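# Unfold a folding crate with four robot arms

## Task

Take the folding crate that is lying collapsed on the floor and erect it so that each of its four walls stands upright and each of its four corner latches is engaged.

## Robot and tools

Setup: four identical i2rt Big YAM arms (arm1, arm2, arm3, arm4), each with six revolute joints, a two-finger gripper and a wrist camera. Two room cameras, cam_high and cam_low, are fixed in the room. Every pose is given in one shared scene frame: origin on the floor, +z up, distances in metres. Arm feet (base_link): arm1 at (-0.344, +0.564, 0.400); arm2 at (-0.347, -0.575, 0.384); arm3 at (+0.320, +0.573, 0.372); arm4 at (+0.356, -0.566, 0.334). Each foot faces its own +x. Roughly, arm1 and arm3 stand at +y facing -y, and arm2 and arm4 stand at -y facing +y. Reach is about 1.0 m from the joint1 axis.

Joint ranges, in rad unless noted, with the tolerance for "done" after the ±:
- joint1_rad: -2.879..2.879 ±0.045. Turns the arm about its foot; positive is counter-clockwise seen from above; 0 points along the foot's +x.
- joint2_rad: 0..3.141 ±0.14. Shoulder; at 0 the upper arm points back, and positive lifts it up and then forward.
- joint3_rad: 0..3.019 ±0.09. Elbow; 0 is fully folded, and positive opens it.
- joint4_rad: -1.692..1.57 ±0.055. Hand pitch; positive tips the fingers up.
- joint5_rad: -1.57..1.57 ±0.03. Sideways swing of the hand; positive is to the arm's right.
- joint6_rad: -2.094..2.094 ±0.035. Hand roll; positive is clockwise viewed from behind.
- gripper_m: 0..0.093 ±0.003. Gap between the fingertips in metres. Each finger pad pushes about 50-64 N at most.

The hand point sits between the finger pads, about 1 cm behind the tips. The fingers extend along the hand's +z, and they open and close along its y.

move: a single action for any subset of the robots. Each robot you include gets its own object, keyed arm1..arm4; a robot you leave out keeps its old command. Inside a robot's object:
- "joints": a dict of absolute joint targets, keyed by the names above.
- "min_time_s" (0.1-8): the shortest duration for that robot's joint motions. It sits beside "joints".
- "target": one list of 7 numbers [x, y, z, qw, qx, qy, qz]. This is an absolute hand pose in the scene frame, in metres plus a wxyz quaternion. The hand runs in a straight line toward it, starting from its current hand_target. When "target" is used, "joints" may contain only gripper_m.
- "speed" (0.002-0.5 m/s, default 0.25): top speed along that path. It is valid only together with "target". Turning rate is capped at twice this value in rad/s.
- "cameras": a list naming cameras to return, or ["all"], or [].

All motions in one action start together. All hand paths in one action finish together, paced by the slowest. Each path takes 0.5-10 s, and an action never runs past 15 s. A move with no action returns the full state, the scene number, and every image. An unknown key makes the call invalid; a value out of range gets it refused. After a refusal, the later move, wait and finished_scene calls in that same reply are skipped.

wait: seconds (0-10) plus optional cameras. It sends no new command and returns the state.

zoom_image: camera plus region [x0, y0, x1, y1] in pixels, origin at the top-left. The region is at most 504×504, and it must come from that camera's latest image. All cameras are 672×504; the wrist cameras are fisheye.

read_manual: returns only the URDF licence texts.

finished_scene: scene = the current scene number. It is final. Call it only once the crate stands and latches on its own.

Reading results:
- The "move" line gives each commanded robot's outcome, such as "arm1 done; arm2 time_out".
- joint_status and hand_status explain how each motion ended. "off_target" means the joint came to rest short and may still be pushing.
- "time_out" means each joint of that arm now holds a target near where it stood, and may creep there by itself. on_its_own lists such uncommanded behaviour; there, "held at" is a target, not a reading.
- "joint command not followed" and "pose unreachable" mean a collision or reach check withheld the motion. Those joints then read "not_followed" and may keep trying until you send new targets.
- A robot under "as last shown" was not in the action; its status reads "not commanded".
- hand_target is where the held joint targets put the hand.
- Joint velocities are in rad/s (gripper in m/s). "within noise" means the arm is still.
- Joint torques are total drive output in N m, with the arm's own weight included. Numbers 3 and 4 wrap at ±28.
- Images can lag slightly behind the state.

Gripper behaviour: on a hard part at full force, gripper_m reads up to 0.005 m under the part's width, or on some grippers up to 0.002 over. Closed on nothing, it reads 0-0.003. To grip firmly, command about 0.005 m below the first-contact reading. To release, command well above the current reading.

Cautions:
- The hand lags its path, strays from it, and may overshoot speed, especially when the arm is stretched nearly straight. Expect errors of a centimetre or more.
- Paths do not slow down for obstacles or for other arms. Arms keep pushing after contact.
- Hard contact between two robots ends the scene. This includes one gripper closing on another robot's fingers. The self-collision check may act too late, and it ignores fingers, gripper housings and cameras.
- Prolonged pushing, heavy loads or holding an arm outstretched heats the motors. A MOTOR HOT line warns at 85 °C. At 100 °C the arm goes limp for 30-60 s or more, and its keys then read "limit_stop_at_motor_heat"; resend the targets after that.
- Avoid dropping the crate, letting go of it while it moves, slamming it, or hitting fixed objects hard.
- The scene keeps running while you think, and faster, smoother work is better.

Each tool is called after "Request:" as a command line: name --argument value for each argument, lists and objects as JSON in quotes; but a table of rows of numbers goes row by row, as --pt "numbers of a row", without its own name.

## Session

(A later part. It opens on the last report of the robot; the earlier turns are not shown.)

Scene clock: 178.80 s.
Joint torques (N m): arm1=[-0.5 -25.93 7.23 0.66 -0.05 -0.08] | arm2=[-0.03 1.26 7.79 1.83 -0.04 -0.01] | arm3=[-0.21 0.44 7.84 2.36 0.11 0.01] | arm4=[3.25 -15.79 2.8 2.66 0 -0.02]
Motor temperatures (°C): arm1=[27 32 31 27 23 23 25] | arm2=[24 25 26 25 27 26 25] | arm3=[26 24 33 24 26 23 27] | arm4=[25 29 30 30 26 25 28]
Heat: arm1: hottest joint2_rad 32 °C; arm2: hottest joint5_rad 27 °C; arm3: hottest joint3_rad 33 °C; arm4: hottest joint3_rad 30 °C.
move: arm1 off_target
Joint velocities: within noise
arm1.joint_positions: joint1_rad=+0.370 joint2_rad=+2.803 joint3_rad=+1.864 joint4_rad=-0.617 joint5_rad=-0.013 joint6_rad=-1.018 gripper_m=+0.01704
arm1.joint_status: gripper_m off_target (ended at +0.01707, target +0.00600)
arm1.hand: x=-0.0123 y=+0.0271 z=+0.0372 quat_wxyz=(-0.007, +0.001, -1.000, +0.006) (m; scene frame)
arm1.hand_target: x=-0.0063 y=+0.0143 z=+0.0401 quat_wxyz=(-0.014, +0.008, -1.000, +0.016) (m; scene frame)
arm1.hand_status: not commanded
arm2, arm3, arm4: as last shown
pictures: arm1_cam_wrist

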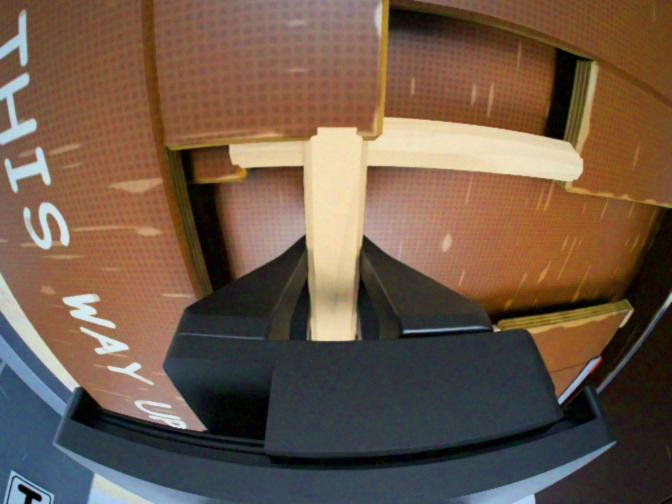

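Request:
move --arm1 '{"target": [-0.006, 0.0175, 0.124, 0.010, -0.012, 0.9825, -0.1874], "speed": 0.15}' --cameras '[]'

Request:
move --arm1 '{"target": [-0.006, 0.051, 0.173, 0.008, -0.0135, 0.935, -0.355], "speed": 0.15}' --cameras '[]'

Request:
move --arm1 '{"target": [-0.006, 0.094, 0.214, 0.0054, -0.0147, 0.859, -0.512], "speed": 0.15}' --cameras '["arm1_cam_wrist", "cam_low"]'

Scene clock: 185.93 s.
Joint torques (N m): arm1=[-0.21 -28.22 3.74 1.26 0.57 -0.05] | arm2=[-0.09 1.26 7.79 1.83 -0.03 -0.01] | arm3=[-0.67 0.09 7.76 2.39 0.15 0] | arm4=[3.25 -15.79 2.81 2.65 0 -0.02]
Motor temperatures (°C): arm1=[27 33 31 27 23 23 25] | arm2=[24 25 26 25 27 26 25] | arm3=[26 24 33 24 26 23 27] | arm4=[25 29 29 30 26 25 28]
Heat: arm1: hottest joint2_rad 33 °C; arm2: hottest joint5_rad 27 °C; arm3: hottest joint3_rad 33 °C; arm4: hottest joint4_rad 30 °C.
move: arm1 off_target
Joint velocities: within noise
arm1.joint_positions: joint1_rad=+0.421 joint2_rad=+2.593 joint3_rad=+1.506 joint4_rad=-0.203 joint5_rad=+0.166 joint6_rad=-0.995 gripper_m=+0.01704
arm1.joint_status: not commanded
arm1.hand: x=-0.0133 y=+0.0308 z=+0.0972 quat_wxyz=(-0.007, +0.004, -0.986, +0.165) (m; scene frame)
arm1.hand_target: x=-0.0047 y=+0.0196 z=+0.1219 quat_wxyz=(-0.012, +0.013, -0.983, +0.183) (m; scene frame)
arm1.hand_status: off_target (0.031 m and 2.8 deg from the pose sent, 0.088 m and 21.0 deg at the start)
arm2, arm3, arm4: as last shown
pictures: none
No camera images: "cameras" was empty.

Scene clock: 187.87 s.
Joint torques (N m): arm1=[0.79 -24.7 2.74 2.51 0.87 -0.09] | arm2=[-0.03 1.26 7.8 1.81 -0.04 -0.01] | arm3=[-0.5 -0.03 7.72 2.28 0.11 0.01] | arm4=[3.25 -15.74 2.8 2.66 -0.01 -0.02]
Motor temperatures (°C): arm1=[27 33 31 27 23 23 25] | arm2=[24 25 26 25 27 26 25] | arm3=[26 24 33 24 26 23 27] | arm4=[25 29 29 30 26 25 28]
Heat: arm1: hottest joint2_rad 33 °C; arm2: hottest joint5_rad 27 °C; arm3: hottest joint3_rad 33 °C; arm4: hottest joint4_rad 30 °C.
move: arm1 off_target
Joint velocities: within noise
arm1.joint_positions: joint1_rad=+0.507 joint2_rad=+2.464 joint3_rad=+1.204 joint4_rad=+0.264 joint5_rad=+0.401 joint6_rad=-1.003 gripper_m=+0.01704
arm1.joint_status: not commanded
arm1.hand: x=-0.0133 y=+0.0543 z=+0.1557 quat_wxyz=(-0.007, +0.003, -0.941, +0.340) (m; scene frame)
arm1.hand_target: x=-0.0052 y=+0.0494 z=+0.1733 quat_wxyz=(-0.009, +0.014, -0.934, +0.356) (m; scene frame)
arm1.hand_status: off_target (0.019 m and 2.2 deg from the pose sent, 0.079 m and 22.6 deg at the start)
arm2, arm3, arm4: as last shown
pictures: none
No camera images: "cameras" was empty.

Scene clock: 189.80 s.
Joint torques (N m): arm1=[0.03 -20.66 2.14 3.54 0.96 -0.21] | arm2=[-0.09 1.26 7.82 1.83 -0.04 -0.01] | arm3=[-0.56 0.32 7.9 2.39 0.11 0] | arm4=[3.25 -15.74 2.81 2.66 0 -0.02]
Motor temperatures (°C): arm1=[27 33 31 27 23 23 25] | arm2=[24 25 26 25 27 26 25] | arm3=[26 24 33 24 26 23 27] | arm4=[25 29 29 30 26 25 28]
Heat: arm1: hottest joint2_rad 33 °C; arm2: hottest joint5_rad 27 °C; arm3: hottest joint3_rad 33 °C; arm4: hottest joint4_rad 30 °C.
move: arm1 off_target
Joint velocities: within noise
arm1.joint_positions: joint1_rad=+0.617 joint2_rad=+2.453 joint3_rad=+0.996 joint4_rad=+0.759 joint5_rad=+0.651 joint6_rad=-1.089 gripper_m=+0.01704
arm1.joint_status: not commanded
arm1.hand: x=-0.0141 y=+0.0954 z=+0.2032 quat_wxyz=(-0.005, +0.005, -0.868, +0.497) (m; scene frame)
arm1.hand_target: x=-0.0064 y=+0.0926 z=+0.2139 quat_wxyz=(-0.004, +0.015, -0.859, +0.512) (m; scene frame)
arm1.hand_status: off_target (0.014 m and 2.3 deg from the pose sent, 0.071 m and 21.9 deg at the start)
arm2.joint_positions: joint1_rad=+0.742 joint2_rad=+0.634 joint3_rad=+1.438 joint4_rad=-1.211 joint5_rad=-0.133 joint6_rad=-0.320 gripper_m=+0.09396
arm2.joint_status: not commanded
arm2.hand: x=-0.5071 y=-0.3840 z=+0.9710 quat_wxyz=(-0.284, +0.802, -0.229, -0.472) (m; scene frame)
arm2.hand_target: x=-0.5054 y=-0.3866 z=+0.9838 quat_wxyz=(-0.292, +0.795, -0.226, -0.481) (m; scene frame)
arm2.hand_status: not commanded
arm3.joint_positions: joint1_rad=+0.368 joint2_rad=+0.623 joint3_rad=+1.401 joint4_rad=-1.238 joint5_rad=-0.070 joint6_rad=+0.635 gripper_m=+0.09396
arm3.joint_status: not commanded
arm3.hand: x=+0.3681 y=+0.3300 z=+0.9365 quat_wxyz=(-0.499, -0.717, -0.455, +0.173) (m; scene frame)
arm3.hand_target: x=+0.3677 y=+0.3328 z=+0.9460 quat_wxyz=(-0.508, -0.712, -0.452, +0.176) (m; scene frame)
arm3.hand_status: not commanded
arm4: as last shown
pictures: arm1_cam_wrist, cam_low

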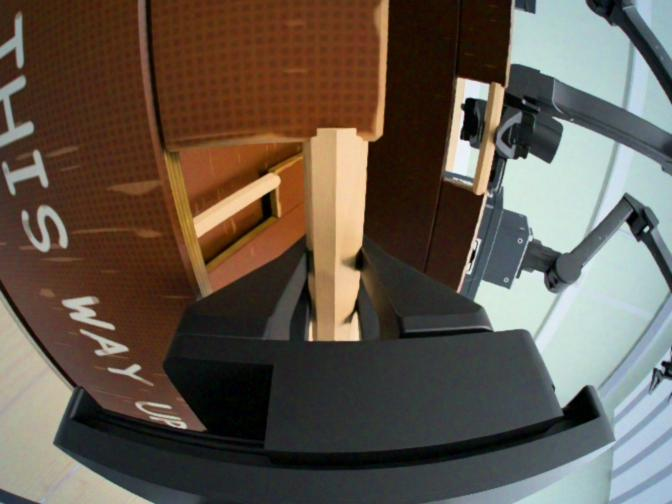

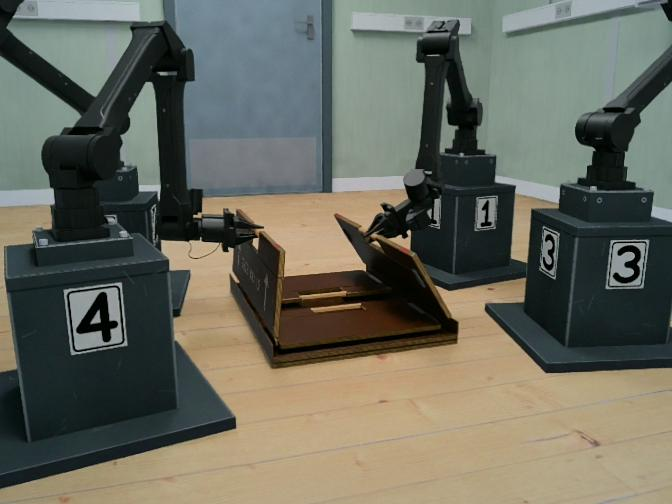

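Request:
move --arm1 '{"target": [-0.006, 0.134, 0.231, 0.0034, -0.0152, 0.785, -0.62], "speed": 0.15}' --arm2 '{"target": [-0.2, -0.15, 0.45, 0, 0.7071, -0.7071, 0], "speed": 0.4}' --cameras '[]'

Request:
move --arm1 '{"target": [-0.006, 0.165, 0.239, 0.002, -0.0155, 0.728, -0.686], "speed": 0.12}' --arm2 '{"target": [-0.073, -0.02, 0.22, 0, 0.7071, -0.7071, 0], "speed": 0.3, "joints": {"gripper_m": 0.06}}' --cameras '["arm1_cam_wrist", "cam_low", "arm2_cam_wrist", "cam_high"]'

Request:
zoom_image --camera "arm2_cam_wrist" --region '[130, 0, 600, 340]'

Request:
zoom_image --camera "cam_high" --region '[250, 200, 450, 410]'

Request:
zoom_image --camera "cam_low" --region '[200, 190, 470, 380]'

Scene clock: 200.53 s.
Joint torques (N m): arm1=[0.79 -18.84 1.22 3.44 0.48 -0.19] | arm2=[-0.5 -14.62 8.94 0.36 0.1 0.07] | arm3=[-0.26 0.21 7.77 2.29 0.13 0] | arm4=[3.25 -15.74 2.81 2.66 0 -0.02]
Motor temperatures (°C): arm1=[27 33 30 28 23 23 26] | arm2=[24 25 27 25 27 26 25] | arm3=[26 24 33 24 26 23 27] | arm4=[25 28 28 30 26 25 28]
Heat: arm1: hottest joint2_rad 33 °C; arm2: hottest joint3_rad 27 °C; arm3: hottest joint3_rad 33 °C; arm4: hottest joint4_rad 30 °C.
move: arm1 done; arm2 off_target
Joint velocities: within noise
arm1.joint_positions: joint1_rad=+0.711 joint2_rad=+2.561 joint3_rad=+0.930 joint4_rad=+1.230 joint5_rad=+0.844 joint6_rad=-1.259 gripper_m=+0.01704
arm1.joint_status: not commanded
arm1.hand: x=-0.0151 y=+0.1318 z=+0.2267 quat_wxyz=(-0.002, +0.004, -0.792, +0.611) (m; scene frame)
arm1.hand_target: x=-0.0068 y=+0.1328 z=+0.2315 quat_wxyz=(-0.003, +0.015, -0.785, +0.620) (m; scene frame)
arm1.hand_status: done (0.010 m and 1.8 deg from the pose sent, 0.048 m and 17.1 deg at the start)
arm2.joint_positions: joint1_rad=-0.192 joint2_rad=+1.643 joint3_rad=+1.081 joint4_rad=-1.070 joint5_rad=-0.007 joint6_rad=-0.344 gripper_m=+0.09396
arm2.joint_status: not commanded
arm2.hand: x=-0.2105 y=-0.1728 z=+0.4363 quat_wxyz=(+0.029, +0.712, -0.701, +0.010) (m; scene frame)
arm2.hand_target: x=-0.2019 y=-0.1558 z=+0.4491 quat_wxyz=(+0.009, +0.708, -0.706, +0.002) (m; scene frame)
arm2.hand_status: off_target (0.029 m and 3.7 deg from the pose sent, 0.649 m and 86.3 deg at the start)
arm3, arm4: as last shown
pictures: none
No camera images: "cameras" was empty.

Scene clock: 202.53 s.
Joint torques (N m): arm1=[1.2 -18.26 0.75 3.06 0.43 -0.16] | arm2=[-0.26 -23.12 7.73 0.02 0 -0.14] | arm3=[-0.56 0.32 7.79 2.37 0.11 0.02] | arm4=[3.25 -15.79 2.8 2.67 0 -0.02]
Motor temperatures (°C): arm1=[27 33 30 28 23 23 26] | arm2=[24 25 27 25 27 26 25] | arm3=[26 24 33 24 26 23 27] | arm4=[25 28 28 30 26 25 28]
Heat: arm1: hottest joint2_rad 33 °C; arm2: hottest joint3_rad 27 °C; arm3: hottest joint3_rad 33 °C; arm4: hottest joint4_rad 30 °C.
move: arm1 off_target; arm2 off_target
Joint velocities: within noise
arm1.joint_positions: joint1_rad=+0.778 joint2_rad=+2.659 joint3_rad=+0.930 joint4_rad=+1.548 joint5_rad=+0.953 joint6_rad=-1.420 gripper_m=+0.01704
arm1.joint_status: not commanded
arm1.hand: x=-0.0154 y=+0.1607 z=+0.2377 quat_wxyz=(+0.001, +0.002, -0.741, +0.671) (m; scene frame)
arm1.hand_target: x=-0.0080 y=+0.1624 z=+0.2395 quat_wxyz=(+0.003, +0.011, -0.736, +0.677) (m; scene frame)
arm1.hand_status: off_target (0.010 m and 2.8 deg from the pose sent, 0.037 m and 11.4 deg at the start; a joint's target at an end of its range on 31 of 60 steps)
arm2.joint_positions: joint1_rad=-0.316 joint2_rad=+2.368 joint3_rad=+1.573 joint4_rad=-0.803 joint5_rad=-0.004 joint6_rad=-0.446 gripper_m=+0.06014
arm2.joint_status: all done
arm2.hand: x=-0.0839 y=-0.0343 z=+0.2107 quat_wxyz=(+0.013, +0.705, -0.709, +0.003) (m; scene frame)
arm2.hand_target: x=-0.0744 y=-0.0213 z=+0.2195 quat_wxyz=(+0.000, +0.706, -0.708, -0.001) (m; scene frame)
arm2.hand_status: off_target (0.020 m and 1.5 deg from the pose sent, 0.298 m and 3.7 deg at the start)
arm3: as last shown
arm4.joint_positions: joint1_rad=+0.852 joint2_rad=+2.450 joint3_rad=+0.871 joint4_rad=+1.396 joint5_rad=+1.070 joint6_rad=-1.398 gripper_m=+0.01705
arm4.joint_status: not commanded
arm4.hand: x=-0.0128 y=-0.1839 z=+0.2431 quat_wxyz=(-0.675, +0.737, -0.011, +0.002) (m; scene frame)
arm4.hand_target: x=-0.0242 y=-0.1890 z=+0.2451 quat_wxyz=(-0.681, +0.732, -0.005, -0.008) (m; scene frame)
arm4.hand_status: not commanded
pictures: arm1_cam_wrist, arm2_cam_wrist, cam_high, cam_low

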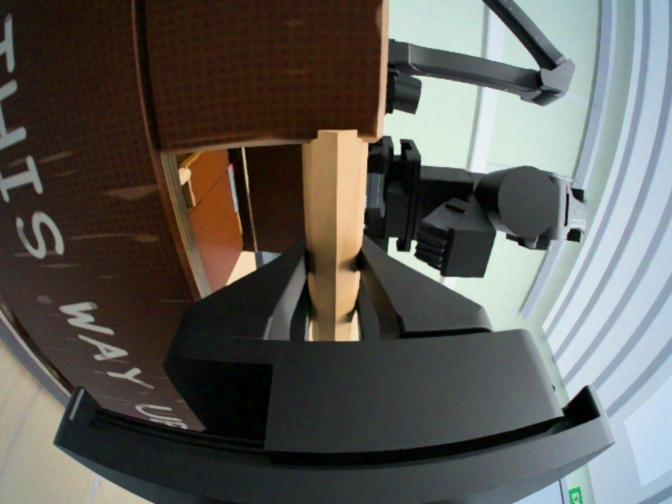

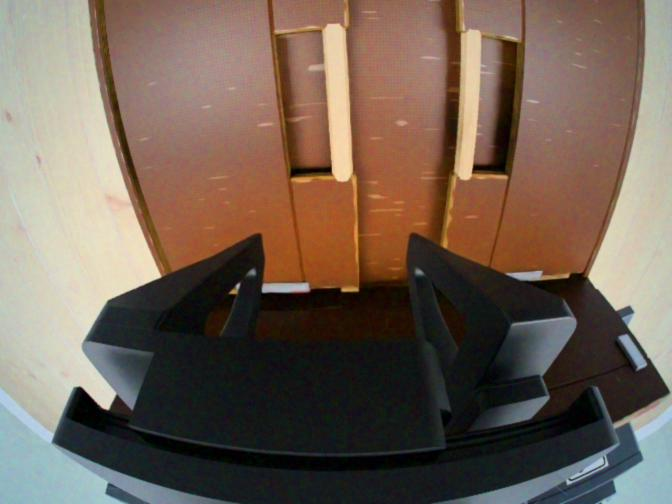

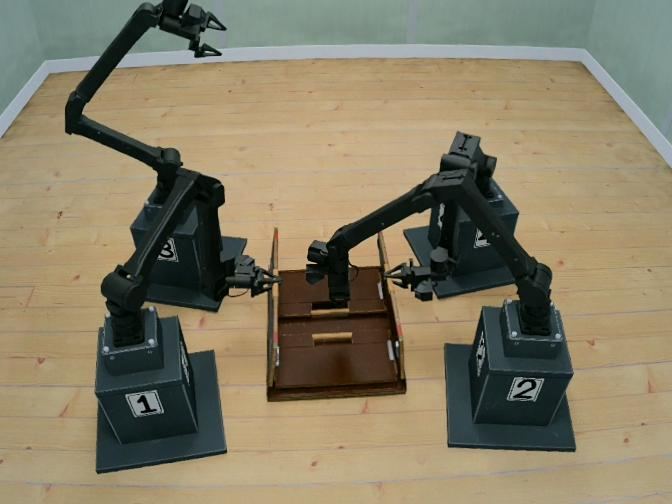

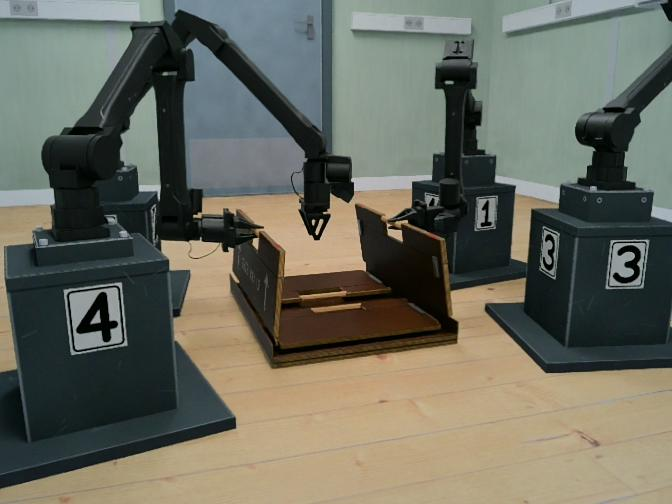

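Scaled by 1.072 from the camera's 672x504 image, which has a finer 960x720 frame.

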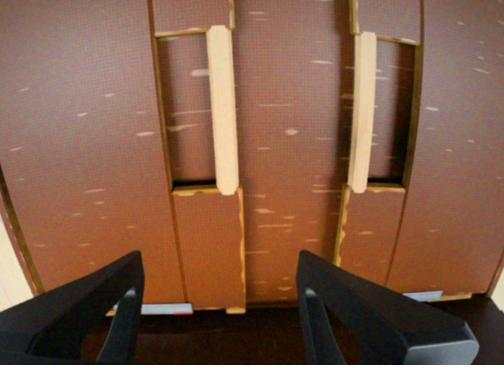

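Scaled by 2.400 from the camera's 672x504 image, which has a finer 960x720 frame.

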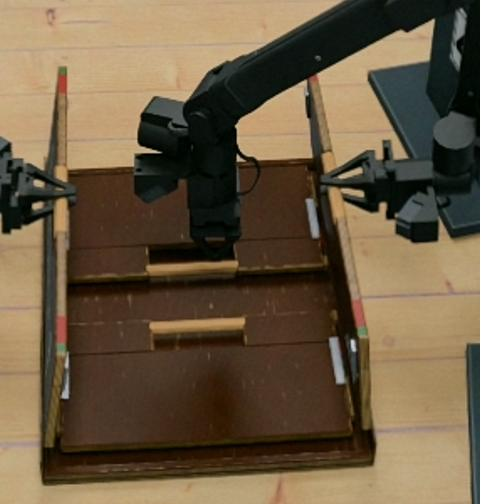

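Scaled by 1.867 from the camera's 672x504 image, which has a finer 960x720 frame.

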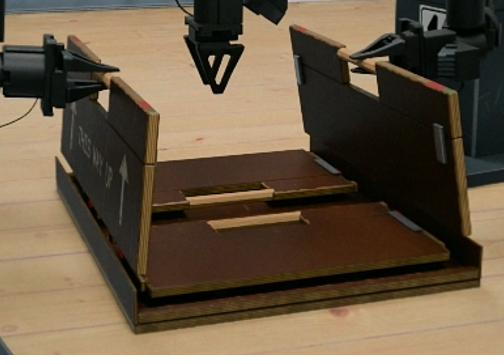

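Request:
move --arm1 '{"target": [-0.006, 0.183, 0.2415, 0.003, -0.0154, 0.757, -0.6535], "speed": 0.1}' --arm4 '{"target": [-0.024, -0.198, 0.245, -0.680, 0.733, -0.0046, -0.0083], "speed": 0.1}' --arm2 '{"target": [-0.0735, 0.001, 0.065, -0.006, 0.7071, -0.7071, -0.001], "speed": 0.25}' --cameras '["arm2_cam_wrist", "cam_low", "cam_high"]'

Request:
zoom_image --camera "arm2_cam_wrist" --region '[180, 80, 500, 360]'

Request:
zoom_image --camera "cam_low" --region '[200, 190, 470, 380]'

Request:
zoom_image --camera "cam_high" --region '[250, 200, 450, 410]'

Scene clock: 217.37 s.
Joint torques (N m): arm1=[2.9 -20.25 -1.17 1.63 0.36 0.21] | arm2=[0.67 -25.47 6.71 0.49 0.09 0.02] | arm3=[-0.56 0.09 7.86 2.33 0.11 0.01] | arm4=[3.9 -15.91 1.96 2.55 0.02 0.08]
Motor temperatures (°C): arm1=[27 33 30 28 23 23 26] | arm2=[24 26 27 25 27 26 25] | arm3=[26 24 33 24 26 23 27] | arm4=[25 28 28 30 26 25 28]
Heat: arm1: hottest joint2_rad 33 °C; arm2: hottest joint3_rad 27 °C; arm3: hottest joint3_rad 33 °C; arm4: hottest joint4_rad 30 °C.
move: arm1 off_target; arm2 off_target; arm4 off_target
Joint velocities: within noise
arm1.joint_positions: joint1_rad=+0.790 joint2_rad=+2.625 joint3_rad=+0.905 joint4_rad=+1.471 joint5_rad=+0.968 joint6_rad=-1.362 gripper_m=+0.01704
arm1.joint_status: not commanded
arm1.hand: x=-0.0158 y=+0.1665 z=+0.2384 quat_wxyz=(+0.004, -0.002, -0.753, +0.658) (m; scene frame)
arm1.hand_target: x=-0.0034 y=+0.1787 z=+0.2431 quat_wxyz=(-0.006, +0.011, -0.754, +0.656) (m; scene frame)
arm1.hand_status: off_target (0.019 m and 2.2 deg from the pose sent, 0.025 m and 3.2 deg at the start)
arm2.joint_positions: joint1_rad=-0.315 joint2_rad=+2.717 joint3_rad=+1.785 joint4_rad=-0.670 joint5_rad=-0.001 joint6_rad=-0.446 gripper_m=+0.06013
arm2.joint_status: not commanded
arm2.hand: x=-0.0782 y=-0.0219 z=+0.0544 quat_wxyz=(+0.014, +0.705, -0.709, +0.005) (m; scene frame)
arm2.hand_target: x=-0.0735 y=-0.0012 z=+0.0649 quat_wxyz=(-0.006, +0.707, -0.708, -0.001) (m; scene frame)
arm2.hand_status: off_target (0.026 m and 2.5 deg from the pose sent, 0.150 m and 2.2 deg at the start)
arm3: as last shown
arm4.joint_positions: joint1_rad=+0.861 joint2_rad=+2.450 joint3_rad=+0.868 joint4_rad=+1.399 joint5_rad=+1.085 joint6_rad=-1.398 gripper_m=+0.01705
arm4.joint_status: not commanded
arm4.hand: x=-0.0126 y=-0.1878 z=+0.2436 quat_wxyz=(-0.676, +0.737, -0.012, +0.005) (m; scene frame)
arm4.hand_target: x=-0.0237 y=-0.1975 z=+0.2450 quat_wxyz=(-0.680, +0.733, -0.005, -0.008) (m; scene frame)
arm4.hand_status: off_target (0.015 m and 1.8 deg from the pose sent, 0.018 m and 1.6 deg at the start)
pictures: arm2_cam_wrist, cam_high, cam_low

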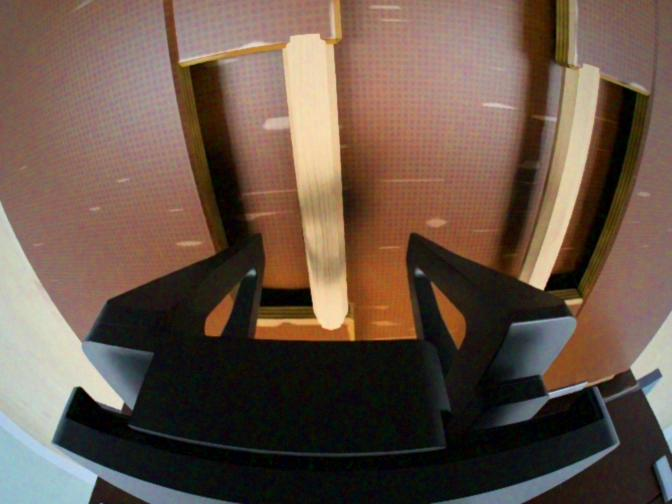

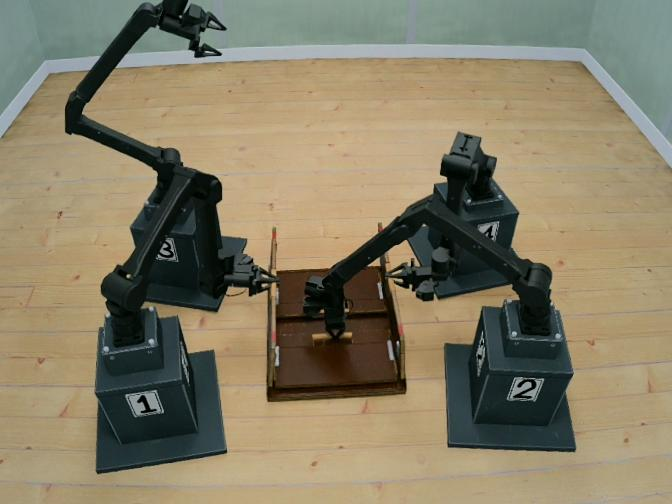

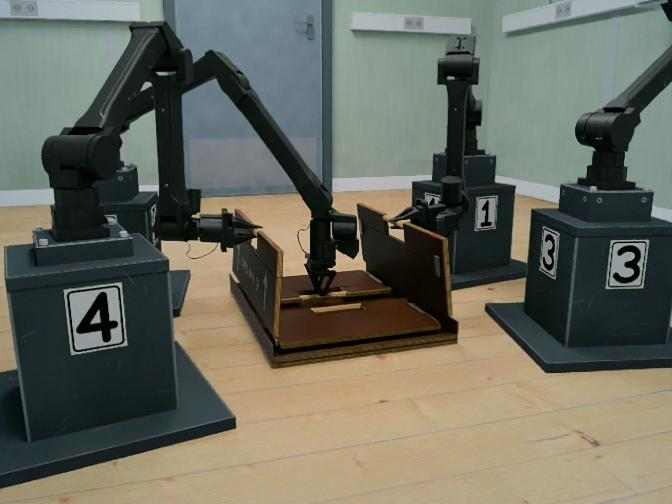

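Scaled by 1.575 from the camera's 672x504 image, which has a finer 960x720 frame.

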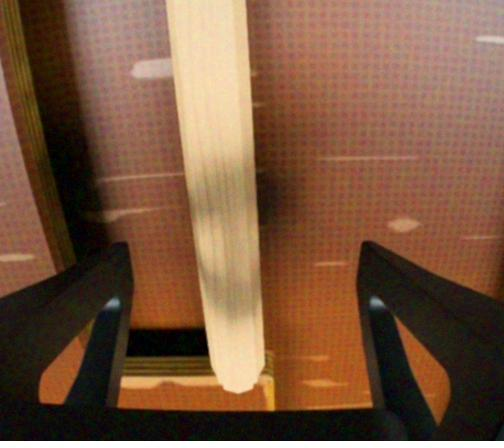

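Scaled by 1.867 from the camera's 672x504 image, which has a finer 960x720 frame.

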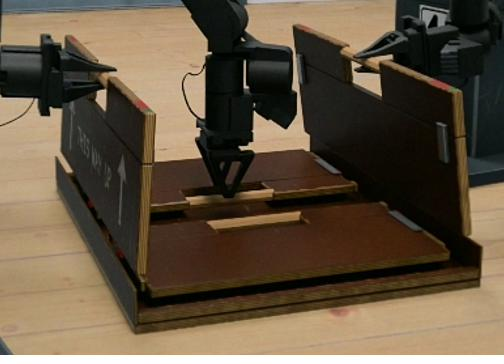

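Scaled by 2.400 from the camera's 672x504 image, which has a finer 960x720 frame.

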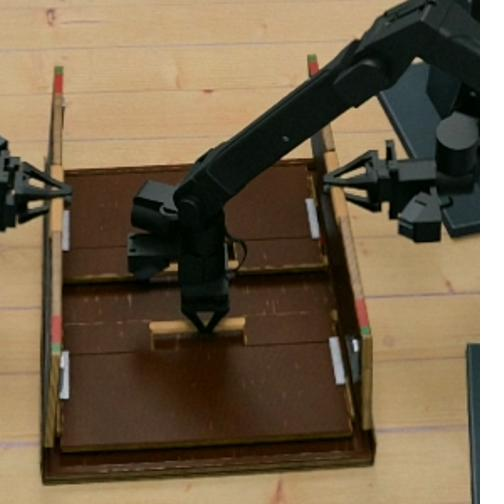

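Request:
move --arm2 '{"target": [-0.078, 0.010, 0.043, -0.018, 0.7195, -0.6947, -0.005], "speed": 0.15, "joints": {"gripper_m": 0.05}}' --cameras '["arm2_cam_wrist", "cam_low"]'

Request:
zoom_image --camera "arm2_cam_wrist" --region '[180, 80, 500, 360]'

Request:
zoom_image --camera "cam_low" --region '[270, 230, 420, 350]'

Scene clock: 228.70 s.
Joint torques (N m): arm1=[2.73 -20.19 -1.14 1.48 0.38 0.21] | arm2=[0.21 -24.12 6.82 0.73 0.09 -0.12] | arm3=[-0.56 -0.15 7.79 2.25 0.14 -0.02] | arm4=[3.84 -15.91 1.95 2.55 0.02 0.08]
Motor temperatures (°C): arm1=[27 33 30 27 23 23 26] | arm2=[24 28 27 25 27 26 25] | arm3=[26 24 33 24 26 23 27] | arm4=[25 28 28 30 26 25 28]
Heat: arm1: hottest joint2_rad 33 °C; arm2: hottest joint2_rad 28 °C; arm3: hottest joint3_rad 33 °C; arm4: hottest joint4_rad 30 °C.
move: arm2 off_target
Joint velocities: within noise
arm1, arm3, arm4: as last shown
arm2.joint_positions: joint1_rad=-0.290 joint2_rad=+2.754 joint3_rad=+1.823 joint4_rad=-0.639 joint5_rad=-0.001 joint6_rad=-0.456 gripper_m=+0.05013
arm2.joint_status: all done
arm2.hand: x=-0.0870 y=-0.0048 z=+0.0408 quat_wxyz=(-0.001, +0.718, -0.696, +0.000) (m; scene frame)
arm2.hand_target: x=-0.0826 y=+0.0115 z=+0.0435 quat_wxyz=(-0.018, +0.722, -0.691, -0.005) (m; scene frame)
arm2.hand_status: off_target (0.017 m and 2.1 deg from the pose sent, 0.034 m and 4.5 deg at the start)
pictures: arm2_cam_wrist, cam_low

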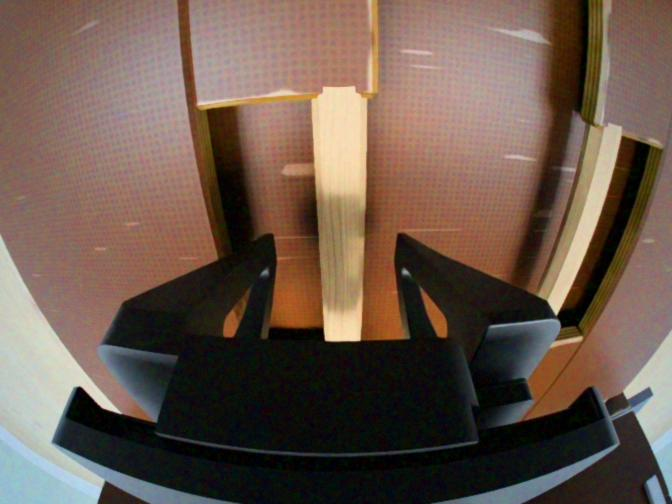

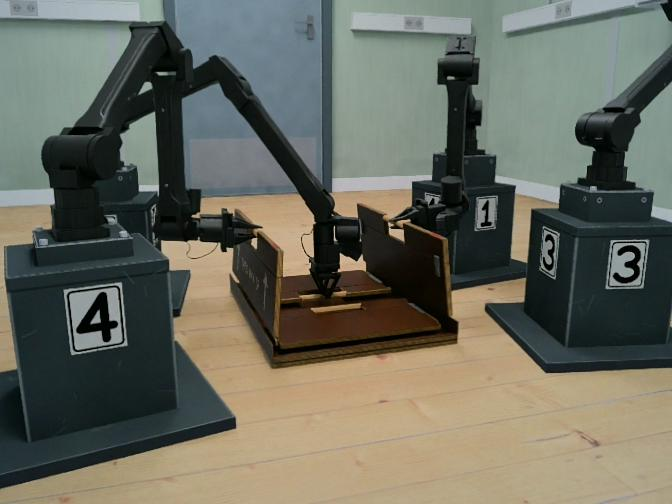

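Scaled by 1.575 from the camera's 672x504 image, which has a finer 960x720 frame.

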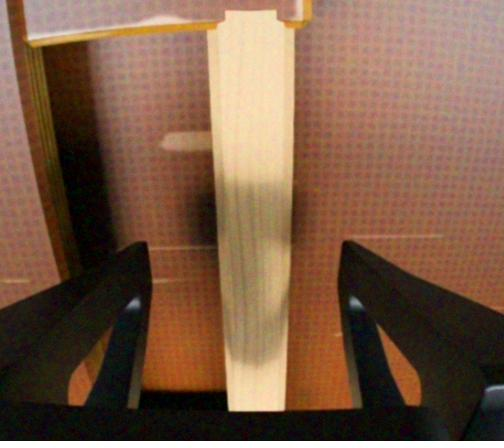

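Scaled by 3.360 from the camera's 672x504 image, which has a finer 960x720 frame.

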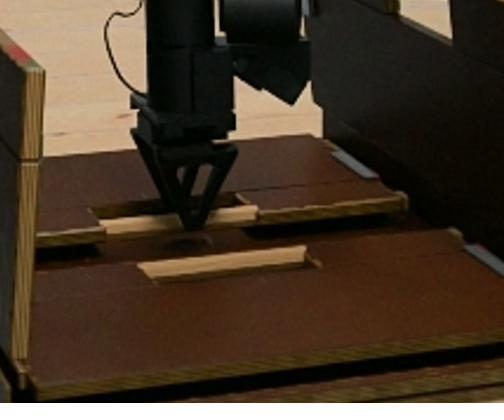

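Request:
move --arm2 '{"target": [-0.076, 0.007, 0.031, -0.018, 0.7195, -0.6947, -0.005], "speed": 0.12}' --cameras '["arm2_cam_wrist", "cam_low"]'

Request:
zoom_image --camera "cam_low" --region '[270, 230, 420, 350]'

Scene clock: 232.10 s.
Joint torques (N m): arm1=[3.19 -20.31 -1.25 1.46 0.35 0.22] | arm2=[-0.67 -24 6.76 0.77 0.08 -0.13] | arm3=[-0.67 -0.15 7.83 2.44 0.14 0.01] | arm4=[3.84 -15.91 1.96 2.55 0.02 0.08]
Motor temperatures (°C): arm1=[27 34 29 27 23 23 26] | arm2=[24 28 27 25 27 26 25] | arm3=[26 24 33 24 26 23 27] | arm4=[25 28 28 30 26 25 28]
Heat: arm1: hottest joint2_rad 34 °C; arm2: hottest joint2_rad 28 °C; arm3: hottest joint3_rad 33 °C; arm4: hottest joint4_rad 30 °C.
move: arm2 off_target
Joint velocities: within noise
arm1, arm3, arm4: as last shown
arm2.joint_positions: joint1_rad=-0.292 joint2_rad=+2.777 joint3_rad=+1.835 joint4_rad=-0.627 joint5_rad=-0.001 joint6_rad=-0.460 gripper_m=+0.05013
arm2.joint_status: not commanded
arm2.hand: x=-0.0866 y=-0.0063 z=+0.0297 quat_wxyz=(-0.001, +0.718, -0.696, -0.001) (m; scene frame)
arm2.hand_target: x=-0.0752 y=+0.0066 z=+0.0316 quat_wxyz=(-0.019, +0.719, -0.695, -0.005) (m; scene frame)
arm2.hand_status: off_target (0.017 m and 2.0 deg from the pose sent, 0.019 m and 2.1 deg at the start)
pictures: arm2_cam_wrist, cam_low

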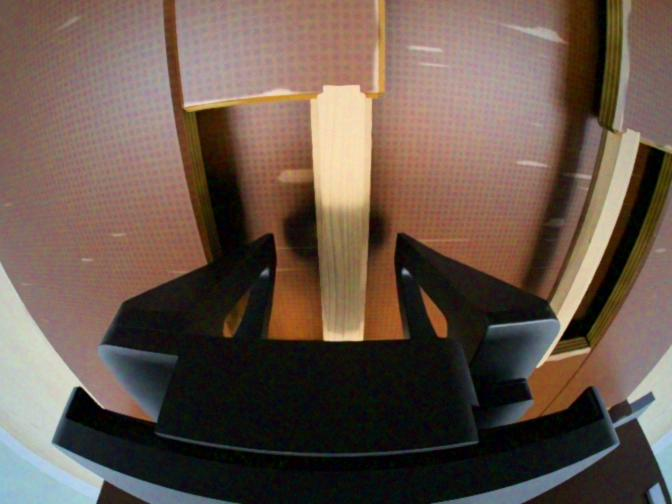

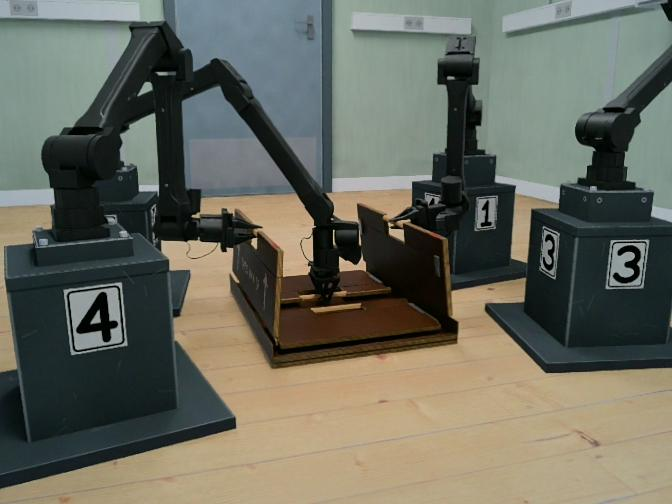

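Scaled by 3.360 from the camera's 672x504 image, which has a finer 960x720 frame.

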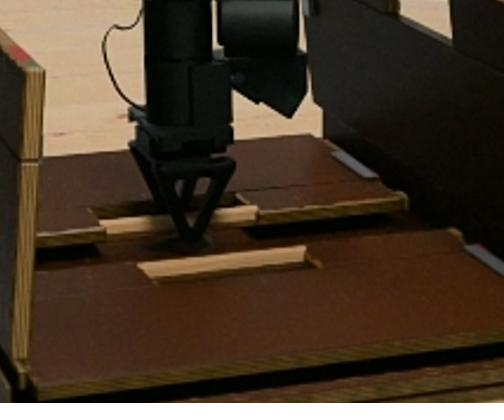

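Request:
move --arm2 '{"target": [-0.073, 0.006, 0.024, -0.018, 0.7195, -0.6947, -0.005], "speed": 0.1}' --cameras '[]'

Request:
move --arm2 '{"joints": {"gripper_m": 0.006}}' --cameras '["arm2_cam_wrist", "cam_low"]'

Request:
zoom_image --camera "cam_low" --region '[270, 230, 420, 350]'

Scene clock: 234.73 s.
Joint torques (N m): arm1=[2.37 -20.6 -1.25 1.42 0.35 0.23] | arm2=[-0.73 -23.71 6.71 0.73 0.07 -0.12] | arm3=[-0.91 0.03 7.8 2.22 0.13 0.01] | arm4=[3.9 -15.91 1.95 2.55 0.03 0.08]
Motor temperatures (°C): arm1=[27 34 29 27 23 23 26] | arm2=[24 28 27 25 27 26 25] | arm3=[26 24 33 24 26 23 27] | arm4=[25 28 28 30 26 25 28]
Heat: arm1: hottest joint2_rad 34 °C; arm2: hottest joint2_rad 28 °C; arm3: hottest joint3_rad 33 °C; arm4: hottest joint4_rad 30 °C.
move: arm2 off_target
Joint velocities: within noise
arm1, arm3, arm4: as last shown
arm2.joint_positions: joint1_rad=-0.293 joint2_rad=+2.792 joint3_rad=+1.849 joint4_rad=-0.623 joint5_rad=-0.001 joint6_rad=-0.464 gripper_m=+0.05013
arm2.joint_status: not commanded
arm2.hand: x=-0.0854 y=-0.0058 z=+0.0235 quat_wxyz=(-0.002, +0.719, -0.695, -0.001) (m; scene frame)
arm2.hand_target: x=-0.0738 y=+0.0056 z=+0.0241 quat_wxyz=(-0.018, +0.719, -0.694, -0.005) (m; scene frame)
arm2.hand_status: off_target (0.017 m and 1.9 deg from the pose sent, 0.019 m and 2.0 deg at the start)
pictures: none
No camera images: "cameras" was empty.

Scene clock: 235.37 s.
Joint torques (N m): arm1=[2.67 -20.19 -1.17 1.5 0.38 0.18] | arm2=[-0.67 -23.82 6.71 0.64 -0.12 -0.13] | arm3=[-0.85 0.44 7.79 2.21 0.12 0.03] | arm4=[3.84 -15.91 1.95 2.54 0.02 0.08]
Motor temperatures (°C): arm1=[27 34 29 27 23 23 26] | arm2=[24 28 27 25 27 26 25] | arm3=[26 24 33 24 26 23 27] | arm4=[25 28 28 30 26 25 28]
Heat: arm1: hottest joint2_rad 34 °C; arm2: hottest joint2_rad 28 °C; arm3: hottest joint3_rad 33 °C; arm4: hottest joint4_rad 30 °C.
move: arm2 off_target
Joint velocities: within noise
arm1, arm3, arm4: as last shown
arm2.joint_positions: joint1_rad=-0.293 joint2_rad=+2.792 joint3_rad=+1.849 joint4_rad=-0.622 joint5_rad=+0.002 joint6_rad=-0.478 gripper_m=+0.01741
arm2.joint_status: gripper_m off_target (ended at +0.01745, target +0.00600)
arm2.hand: x=-0.0847 y=-0.0057 z=+0.0235 quat_wxyz=(-0.003, +0.724, -0.690, +0.000) (m; scene frame)
arm2.hand_target: x=-0.0741 y=+0.0055 z=+0.0240 quat_wxyz=(-0.018, +0.722, -0.691, -0.005) (m; scene frame)
arm2.hand_status: not commanded
pictures: arm2_cam_wrist, cam_low

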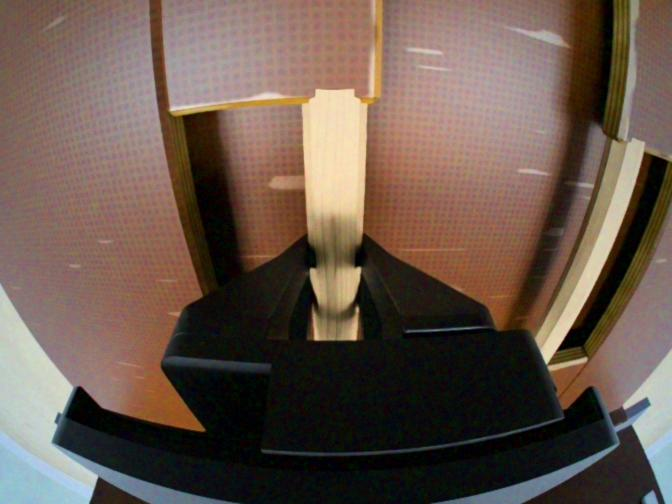

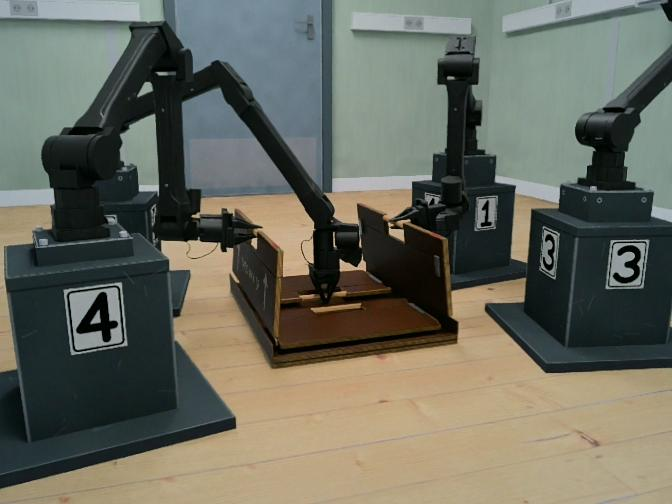

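Scaled by 3.360 from the camera's 672x504 image, which has a finer 960x720 frame.

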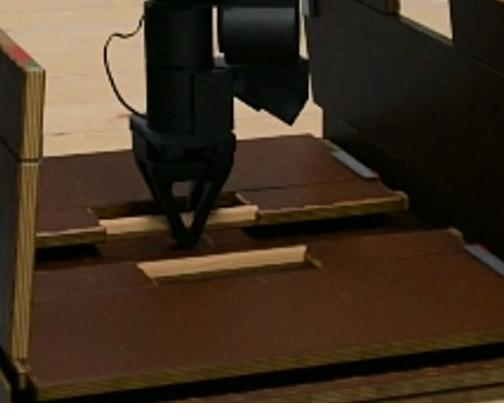

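Request:
move --arm1 '{"target": [-0.006, 0.205, 0.244, 0.003, -0.0154, 0.757, -0.6535], "speed": 0.1}' --arm4 '{"target": [-0.024, -0.215, 0.245, -0.680, 0.733, -0.0046, -0.0083], "speed": 0.1}' --arm2 '{"target": [-0.0825, 0.0055, 0.124, -0.0965, 0.7155, -0.6883, 0.0764], "speed": 0.15}' --cameras '["cam_low", "cam_high", "arm2_cam_wrist"]'

Request:
zoom_image --camera "cam_low" --region '[200, 190, 470, 380]'

Request:
zoom_image --camera "cam_high" --region '[250, 200, 450, 410]'

Scene clock: 254.23 s.
Joint torques (N m): arm1=[2.55 -19.66 -1.96 1.62 0.17 0.18] | arm2=[-0.56 -29.57 3.62 -0.12 0.06 0.07] | arm3=[-0.73 0.09 7.8 2.28 0.11 0] | arm4=[4.31 -15.97 1.11 2.5 -0.09 0.21]
Motor temperatures (°C): arm1=[27 34 29 27 23 23 26] | arm2=[24 28 27 25 27 26 25] | arm3=[26 24 33 24 26 23 27] | arm4=[25 28 27 30 26 25 28]
Heat: arm1: hottest joint2_rad 34 °C; arm2: hottest joint2_rad 28 °C; arm3: hottest joint3_rad 33 °C; arm4: hottest joint4_rad 30 °C.
move: arm1 off_target; arm2 off_target; arm4 off_target
Joint velocities: within noise
arm1.joint_positions: joint1_rad=+0.841 joint2_rad=+2.616 joint3_rad=+0.868 joint4_rad=+1.471 joint5_rad=+1.024 joint6_rad=-1.331 gripper_m=+0.01700
arm1.joint_status: not commanded
arm1.hand: x=-0.0164 y=+0.1899 z=+0.2409 quat_wxyz=(+0.006, -0.004, -0.754, +0.657) (m; scene frame)
arm1.hand_target: x=-0.0068 y=+0.2043 z=+0.2441 quat_wxyz=(-0.001, +0.013, -0.756, +0.654) (m; scene frame)
arm1.hand_status: off_target (0.019 m and 2.6 deg from the pose sent, 0.040 m and 2.2 deg at the start)
arm2.joint_positions: joint1_rad=-0.226 joint2_rad=+2.627 joint3_rad=+1.656 joint4_rad=-0.510 joint5_rad=+0.218 joint6_rad=-0.423 gripper_m=+0.01741
arm2.joint_status: not commanded
arm2.hand: x=-0.0903 y=-0.0064 z=+0.0842 quat_wxyz=(-0.083, +0.720, -0.684, +0.084) (m; scene frame)
arm2.hand_target: x=-0.0815 y=+0.0084 z=+0.1224 quat_wxyz=(-0.101, +0.714, -0.689, +0.076) (m; scene frame)
arm2.hand_status: off_target (0.042 m and 1.8 deg from the pose sent, 0.101 m and 13.8 deg at the start)
arm3.joint_positions: joint1_rad=+0.368 joint2_rad=+0.623 joint3_rad=+1.401 joint4_rad=-1.238 joint5_rad=-0.070 joint6_rad=+0.635 gripper_m=+0.09396
arm3.joint_status: not commanded
arm3.hand: x=+0.3681 y=+0.3300 z=+0.9365 quat_wxyz=(-0.499, -0.717, -0.455, +0.173) (m; scene frame)
arm3.hand_target: x=+0.3677 y=+0.3328 z=+0.9460 quat_wxyz=(-0.508, -0.712, -0.452, +0.176) (m; scene frame)
arm3.hand_status: not commanded
arm4.joint_positions: joint1_rad=+0.892 joint2_rad=+2.450 joint3_rad=+0.856 joint4_rad=+1.408 joint5_rad=+1.131 joint6_rad=-1.394 gripper_m=+0.01705
arm4.joint_status: not commanded
arm4.hand: x=-0.0119 y=-0.2015 z=+0.2445 quat_wxyz=(-0.679, +0.734, -0.017, +0.010) (m; scene frame)
arm4.hand_target: x=-0.0224 y=-0.2146 z=+0.2454 quat_wxyz=(-0.681, +0.732, -0.009, -0.007) (m; scene frame)
arm4.hand_status: off_target (0.018 m and 2.6 deg from the pose sent, 0.029 m and 1.8 deg at the start)
pictures: arm2_cam_wrist, cam_high, cam_low

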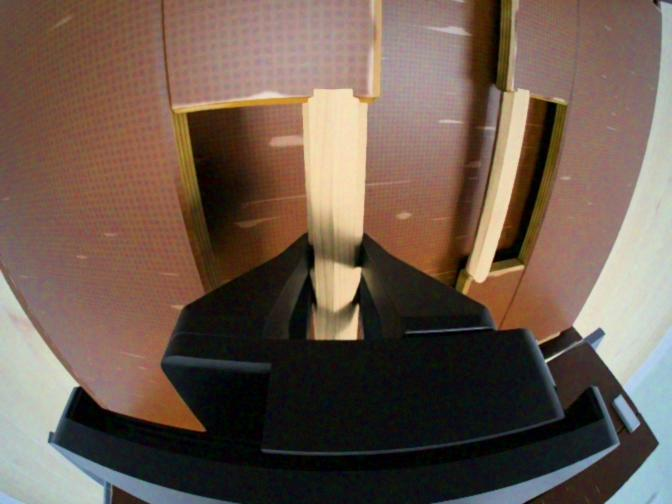

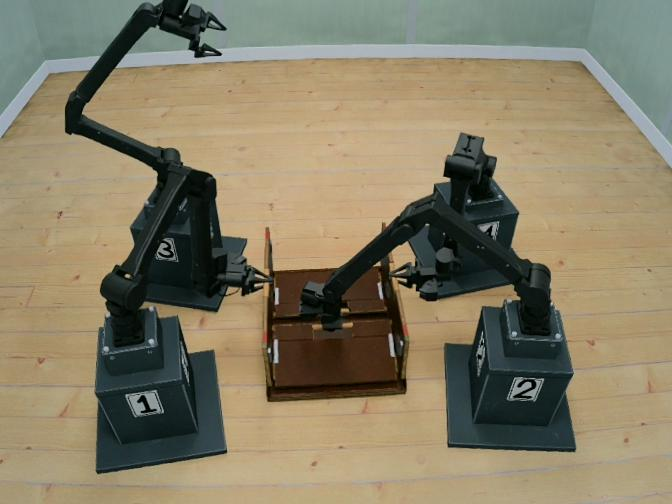

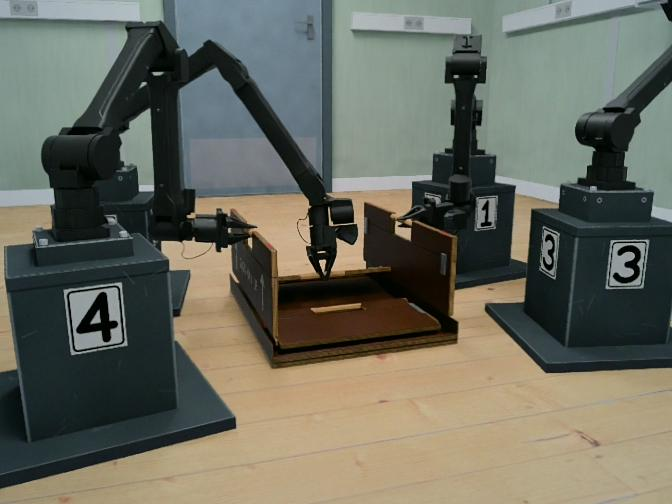

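Scaled by 1.867 from the camera's 672x504 image, which has a finer 960x720 frame.

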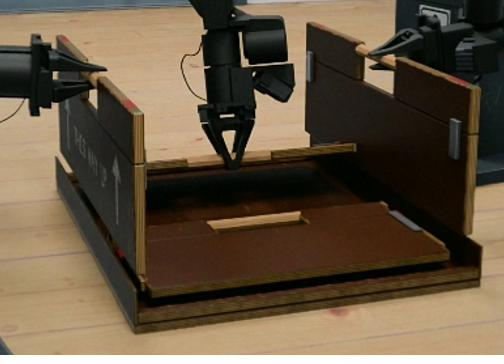

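Scaled by 2.400 from the camera's 672x504 image, which has a finer 960x720 frame.

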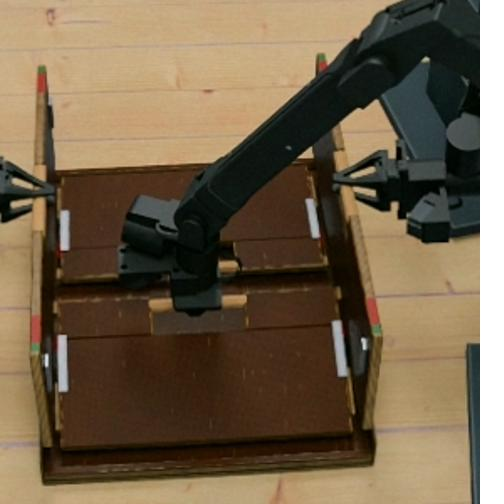

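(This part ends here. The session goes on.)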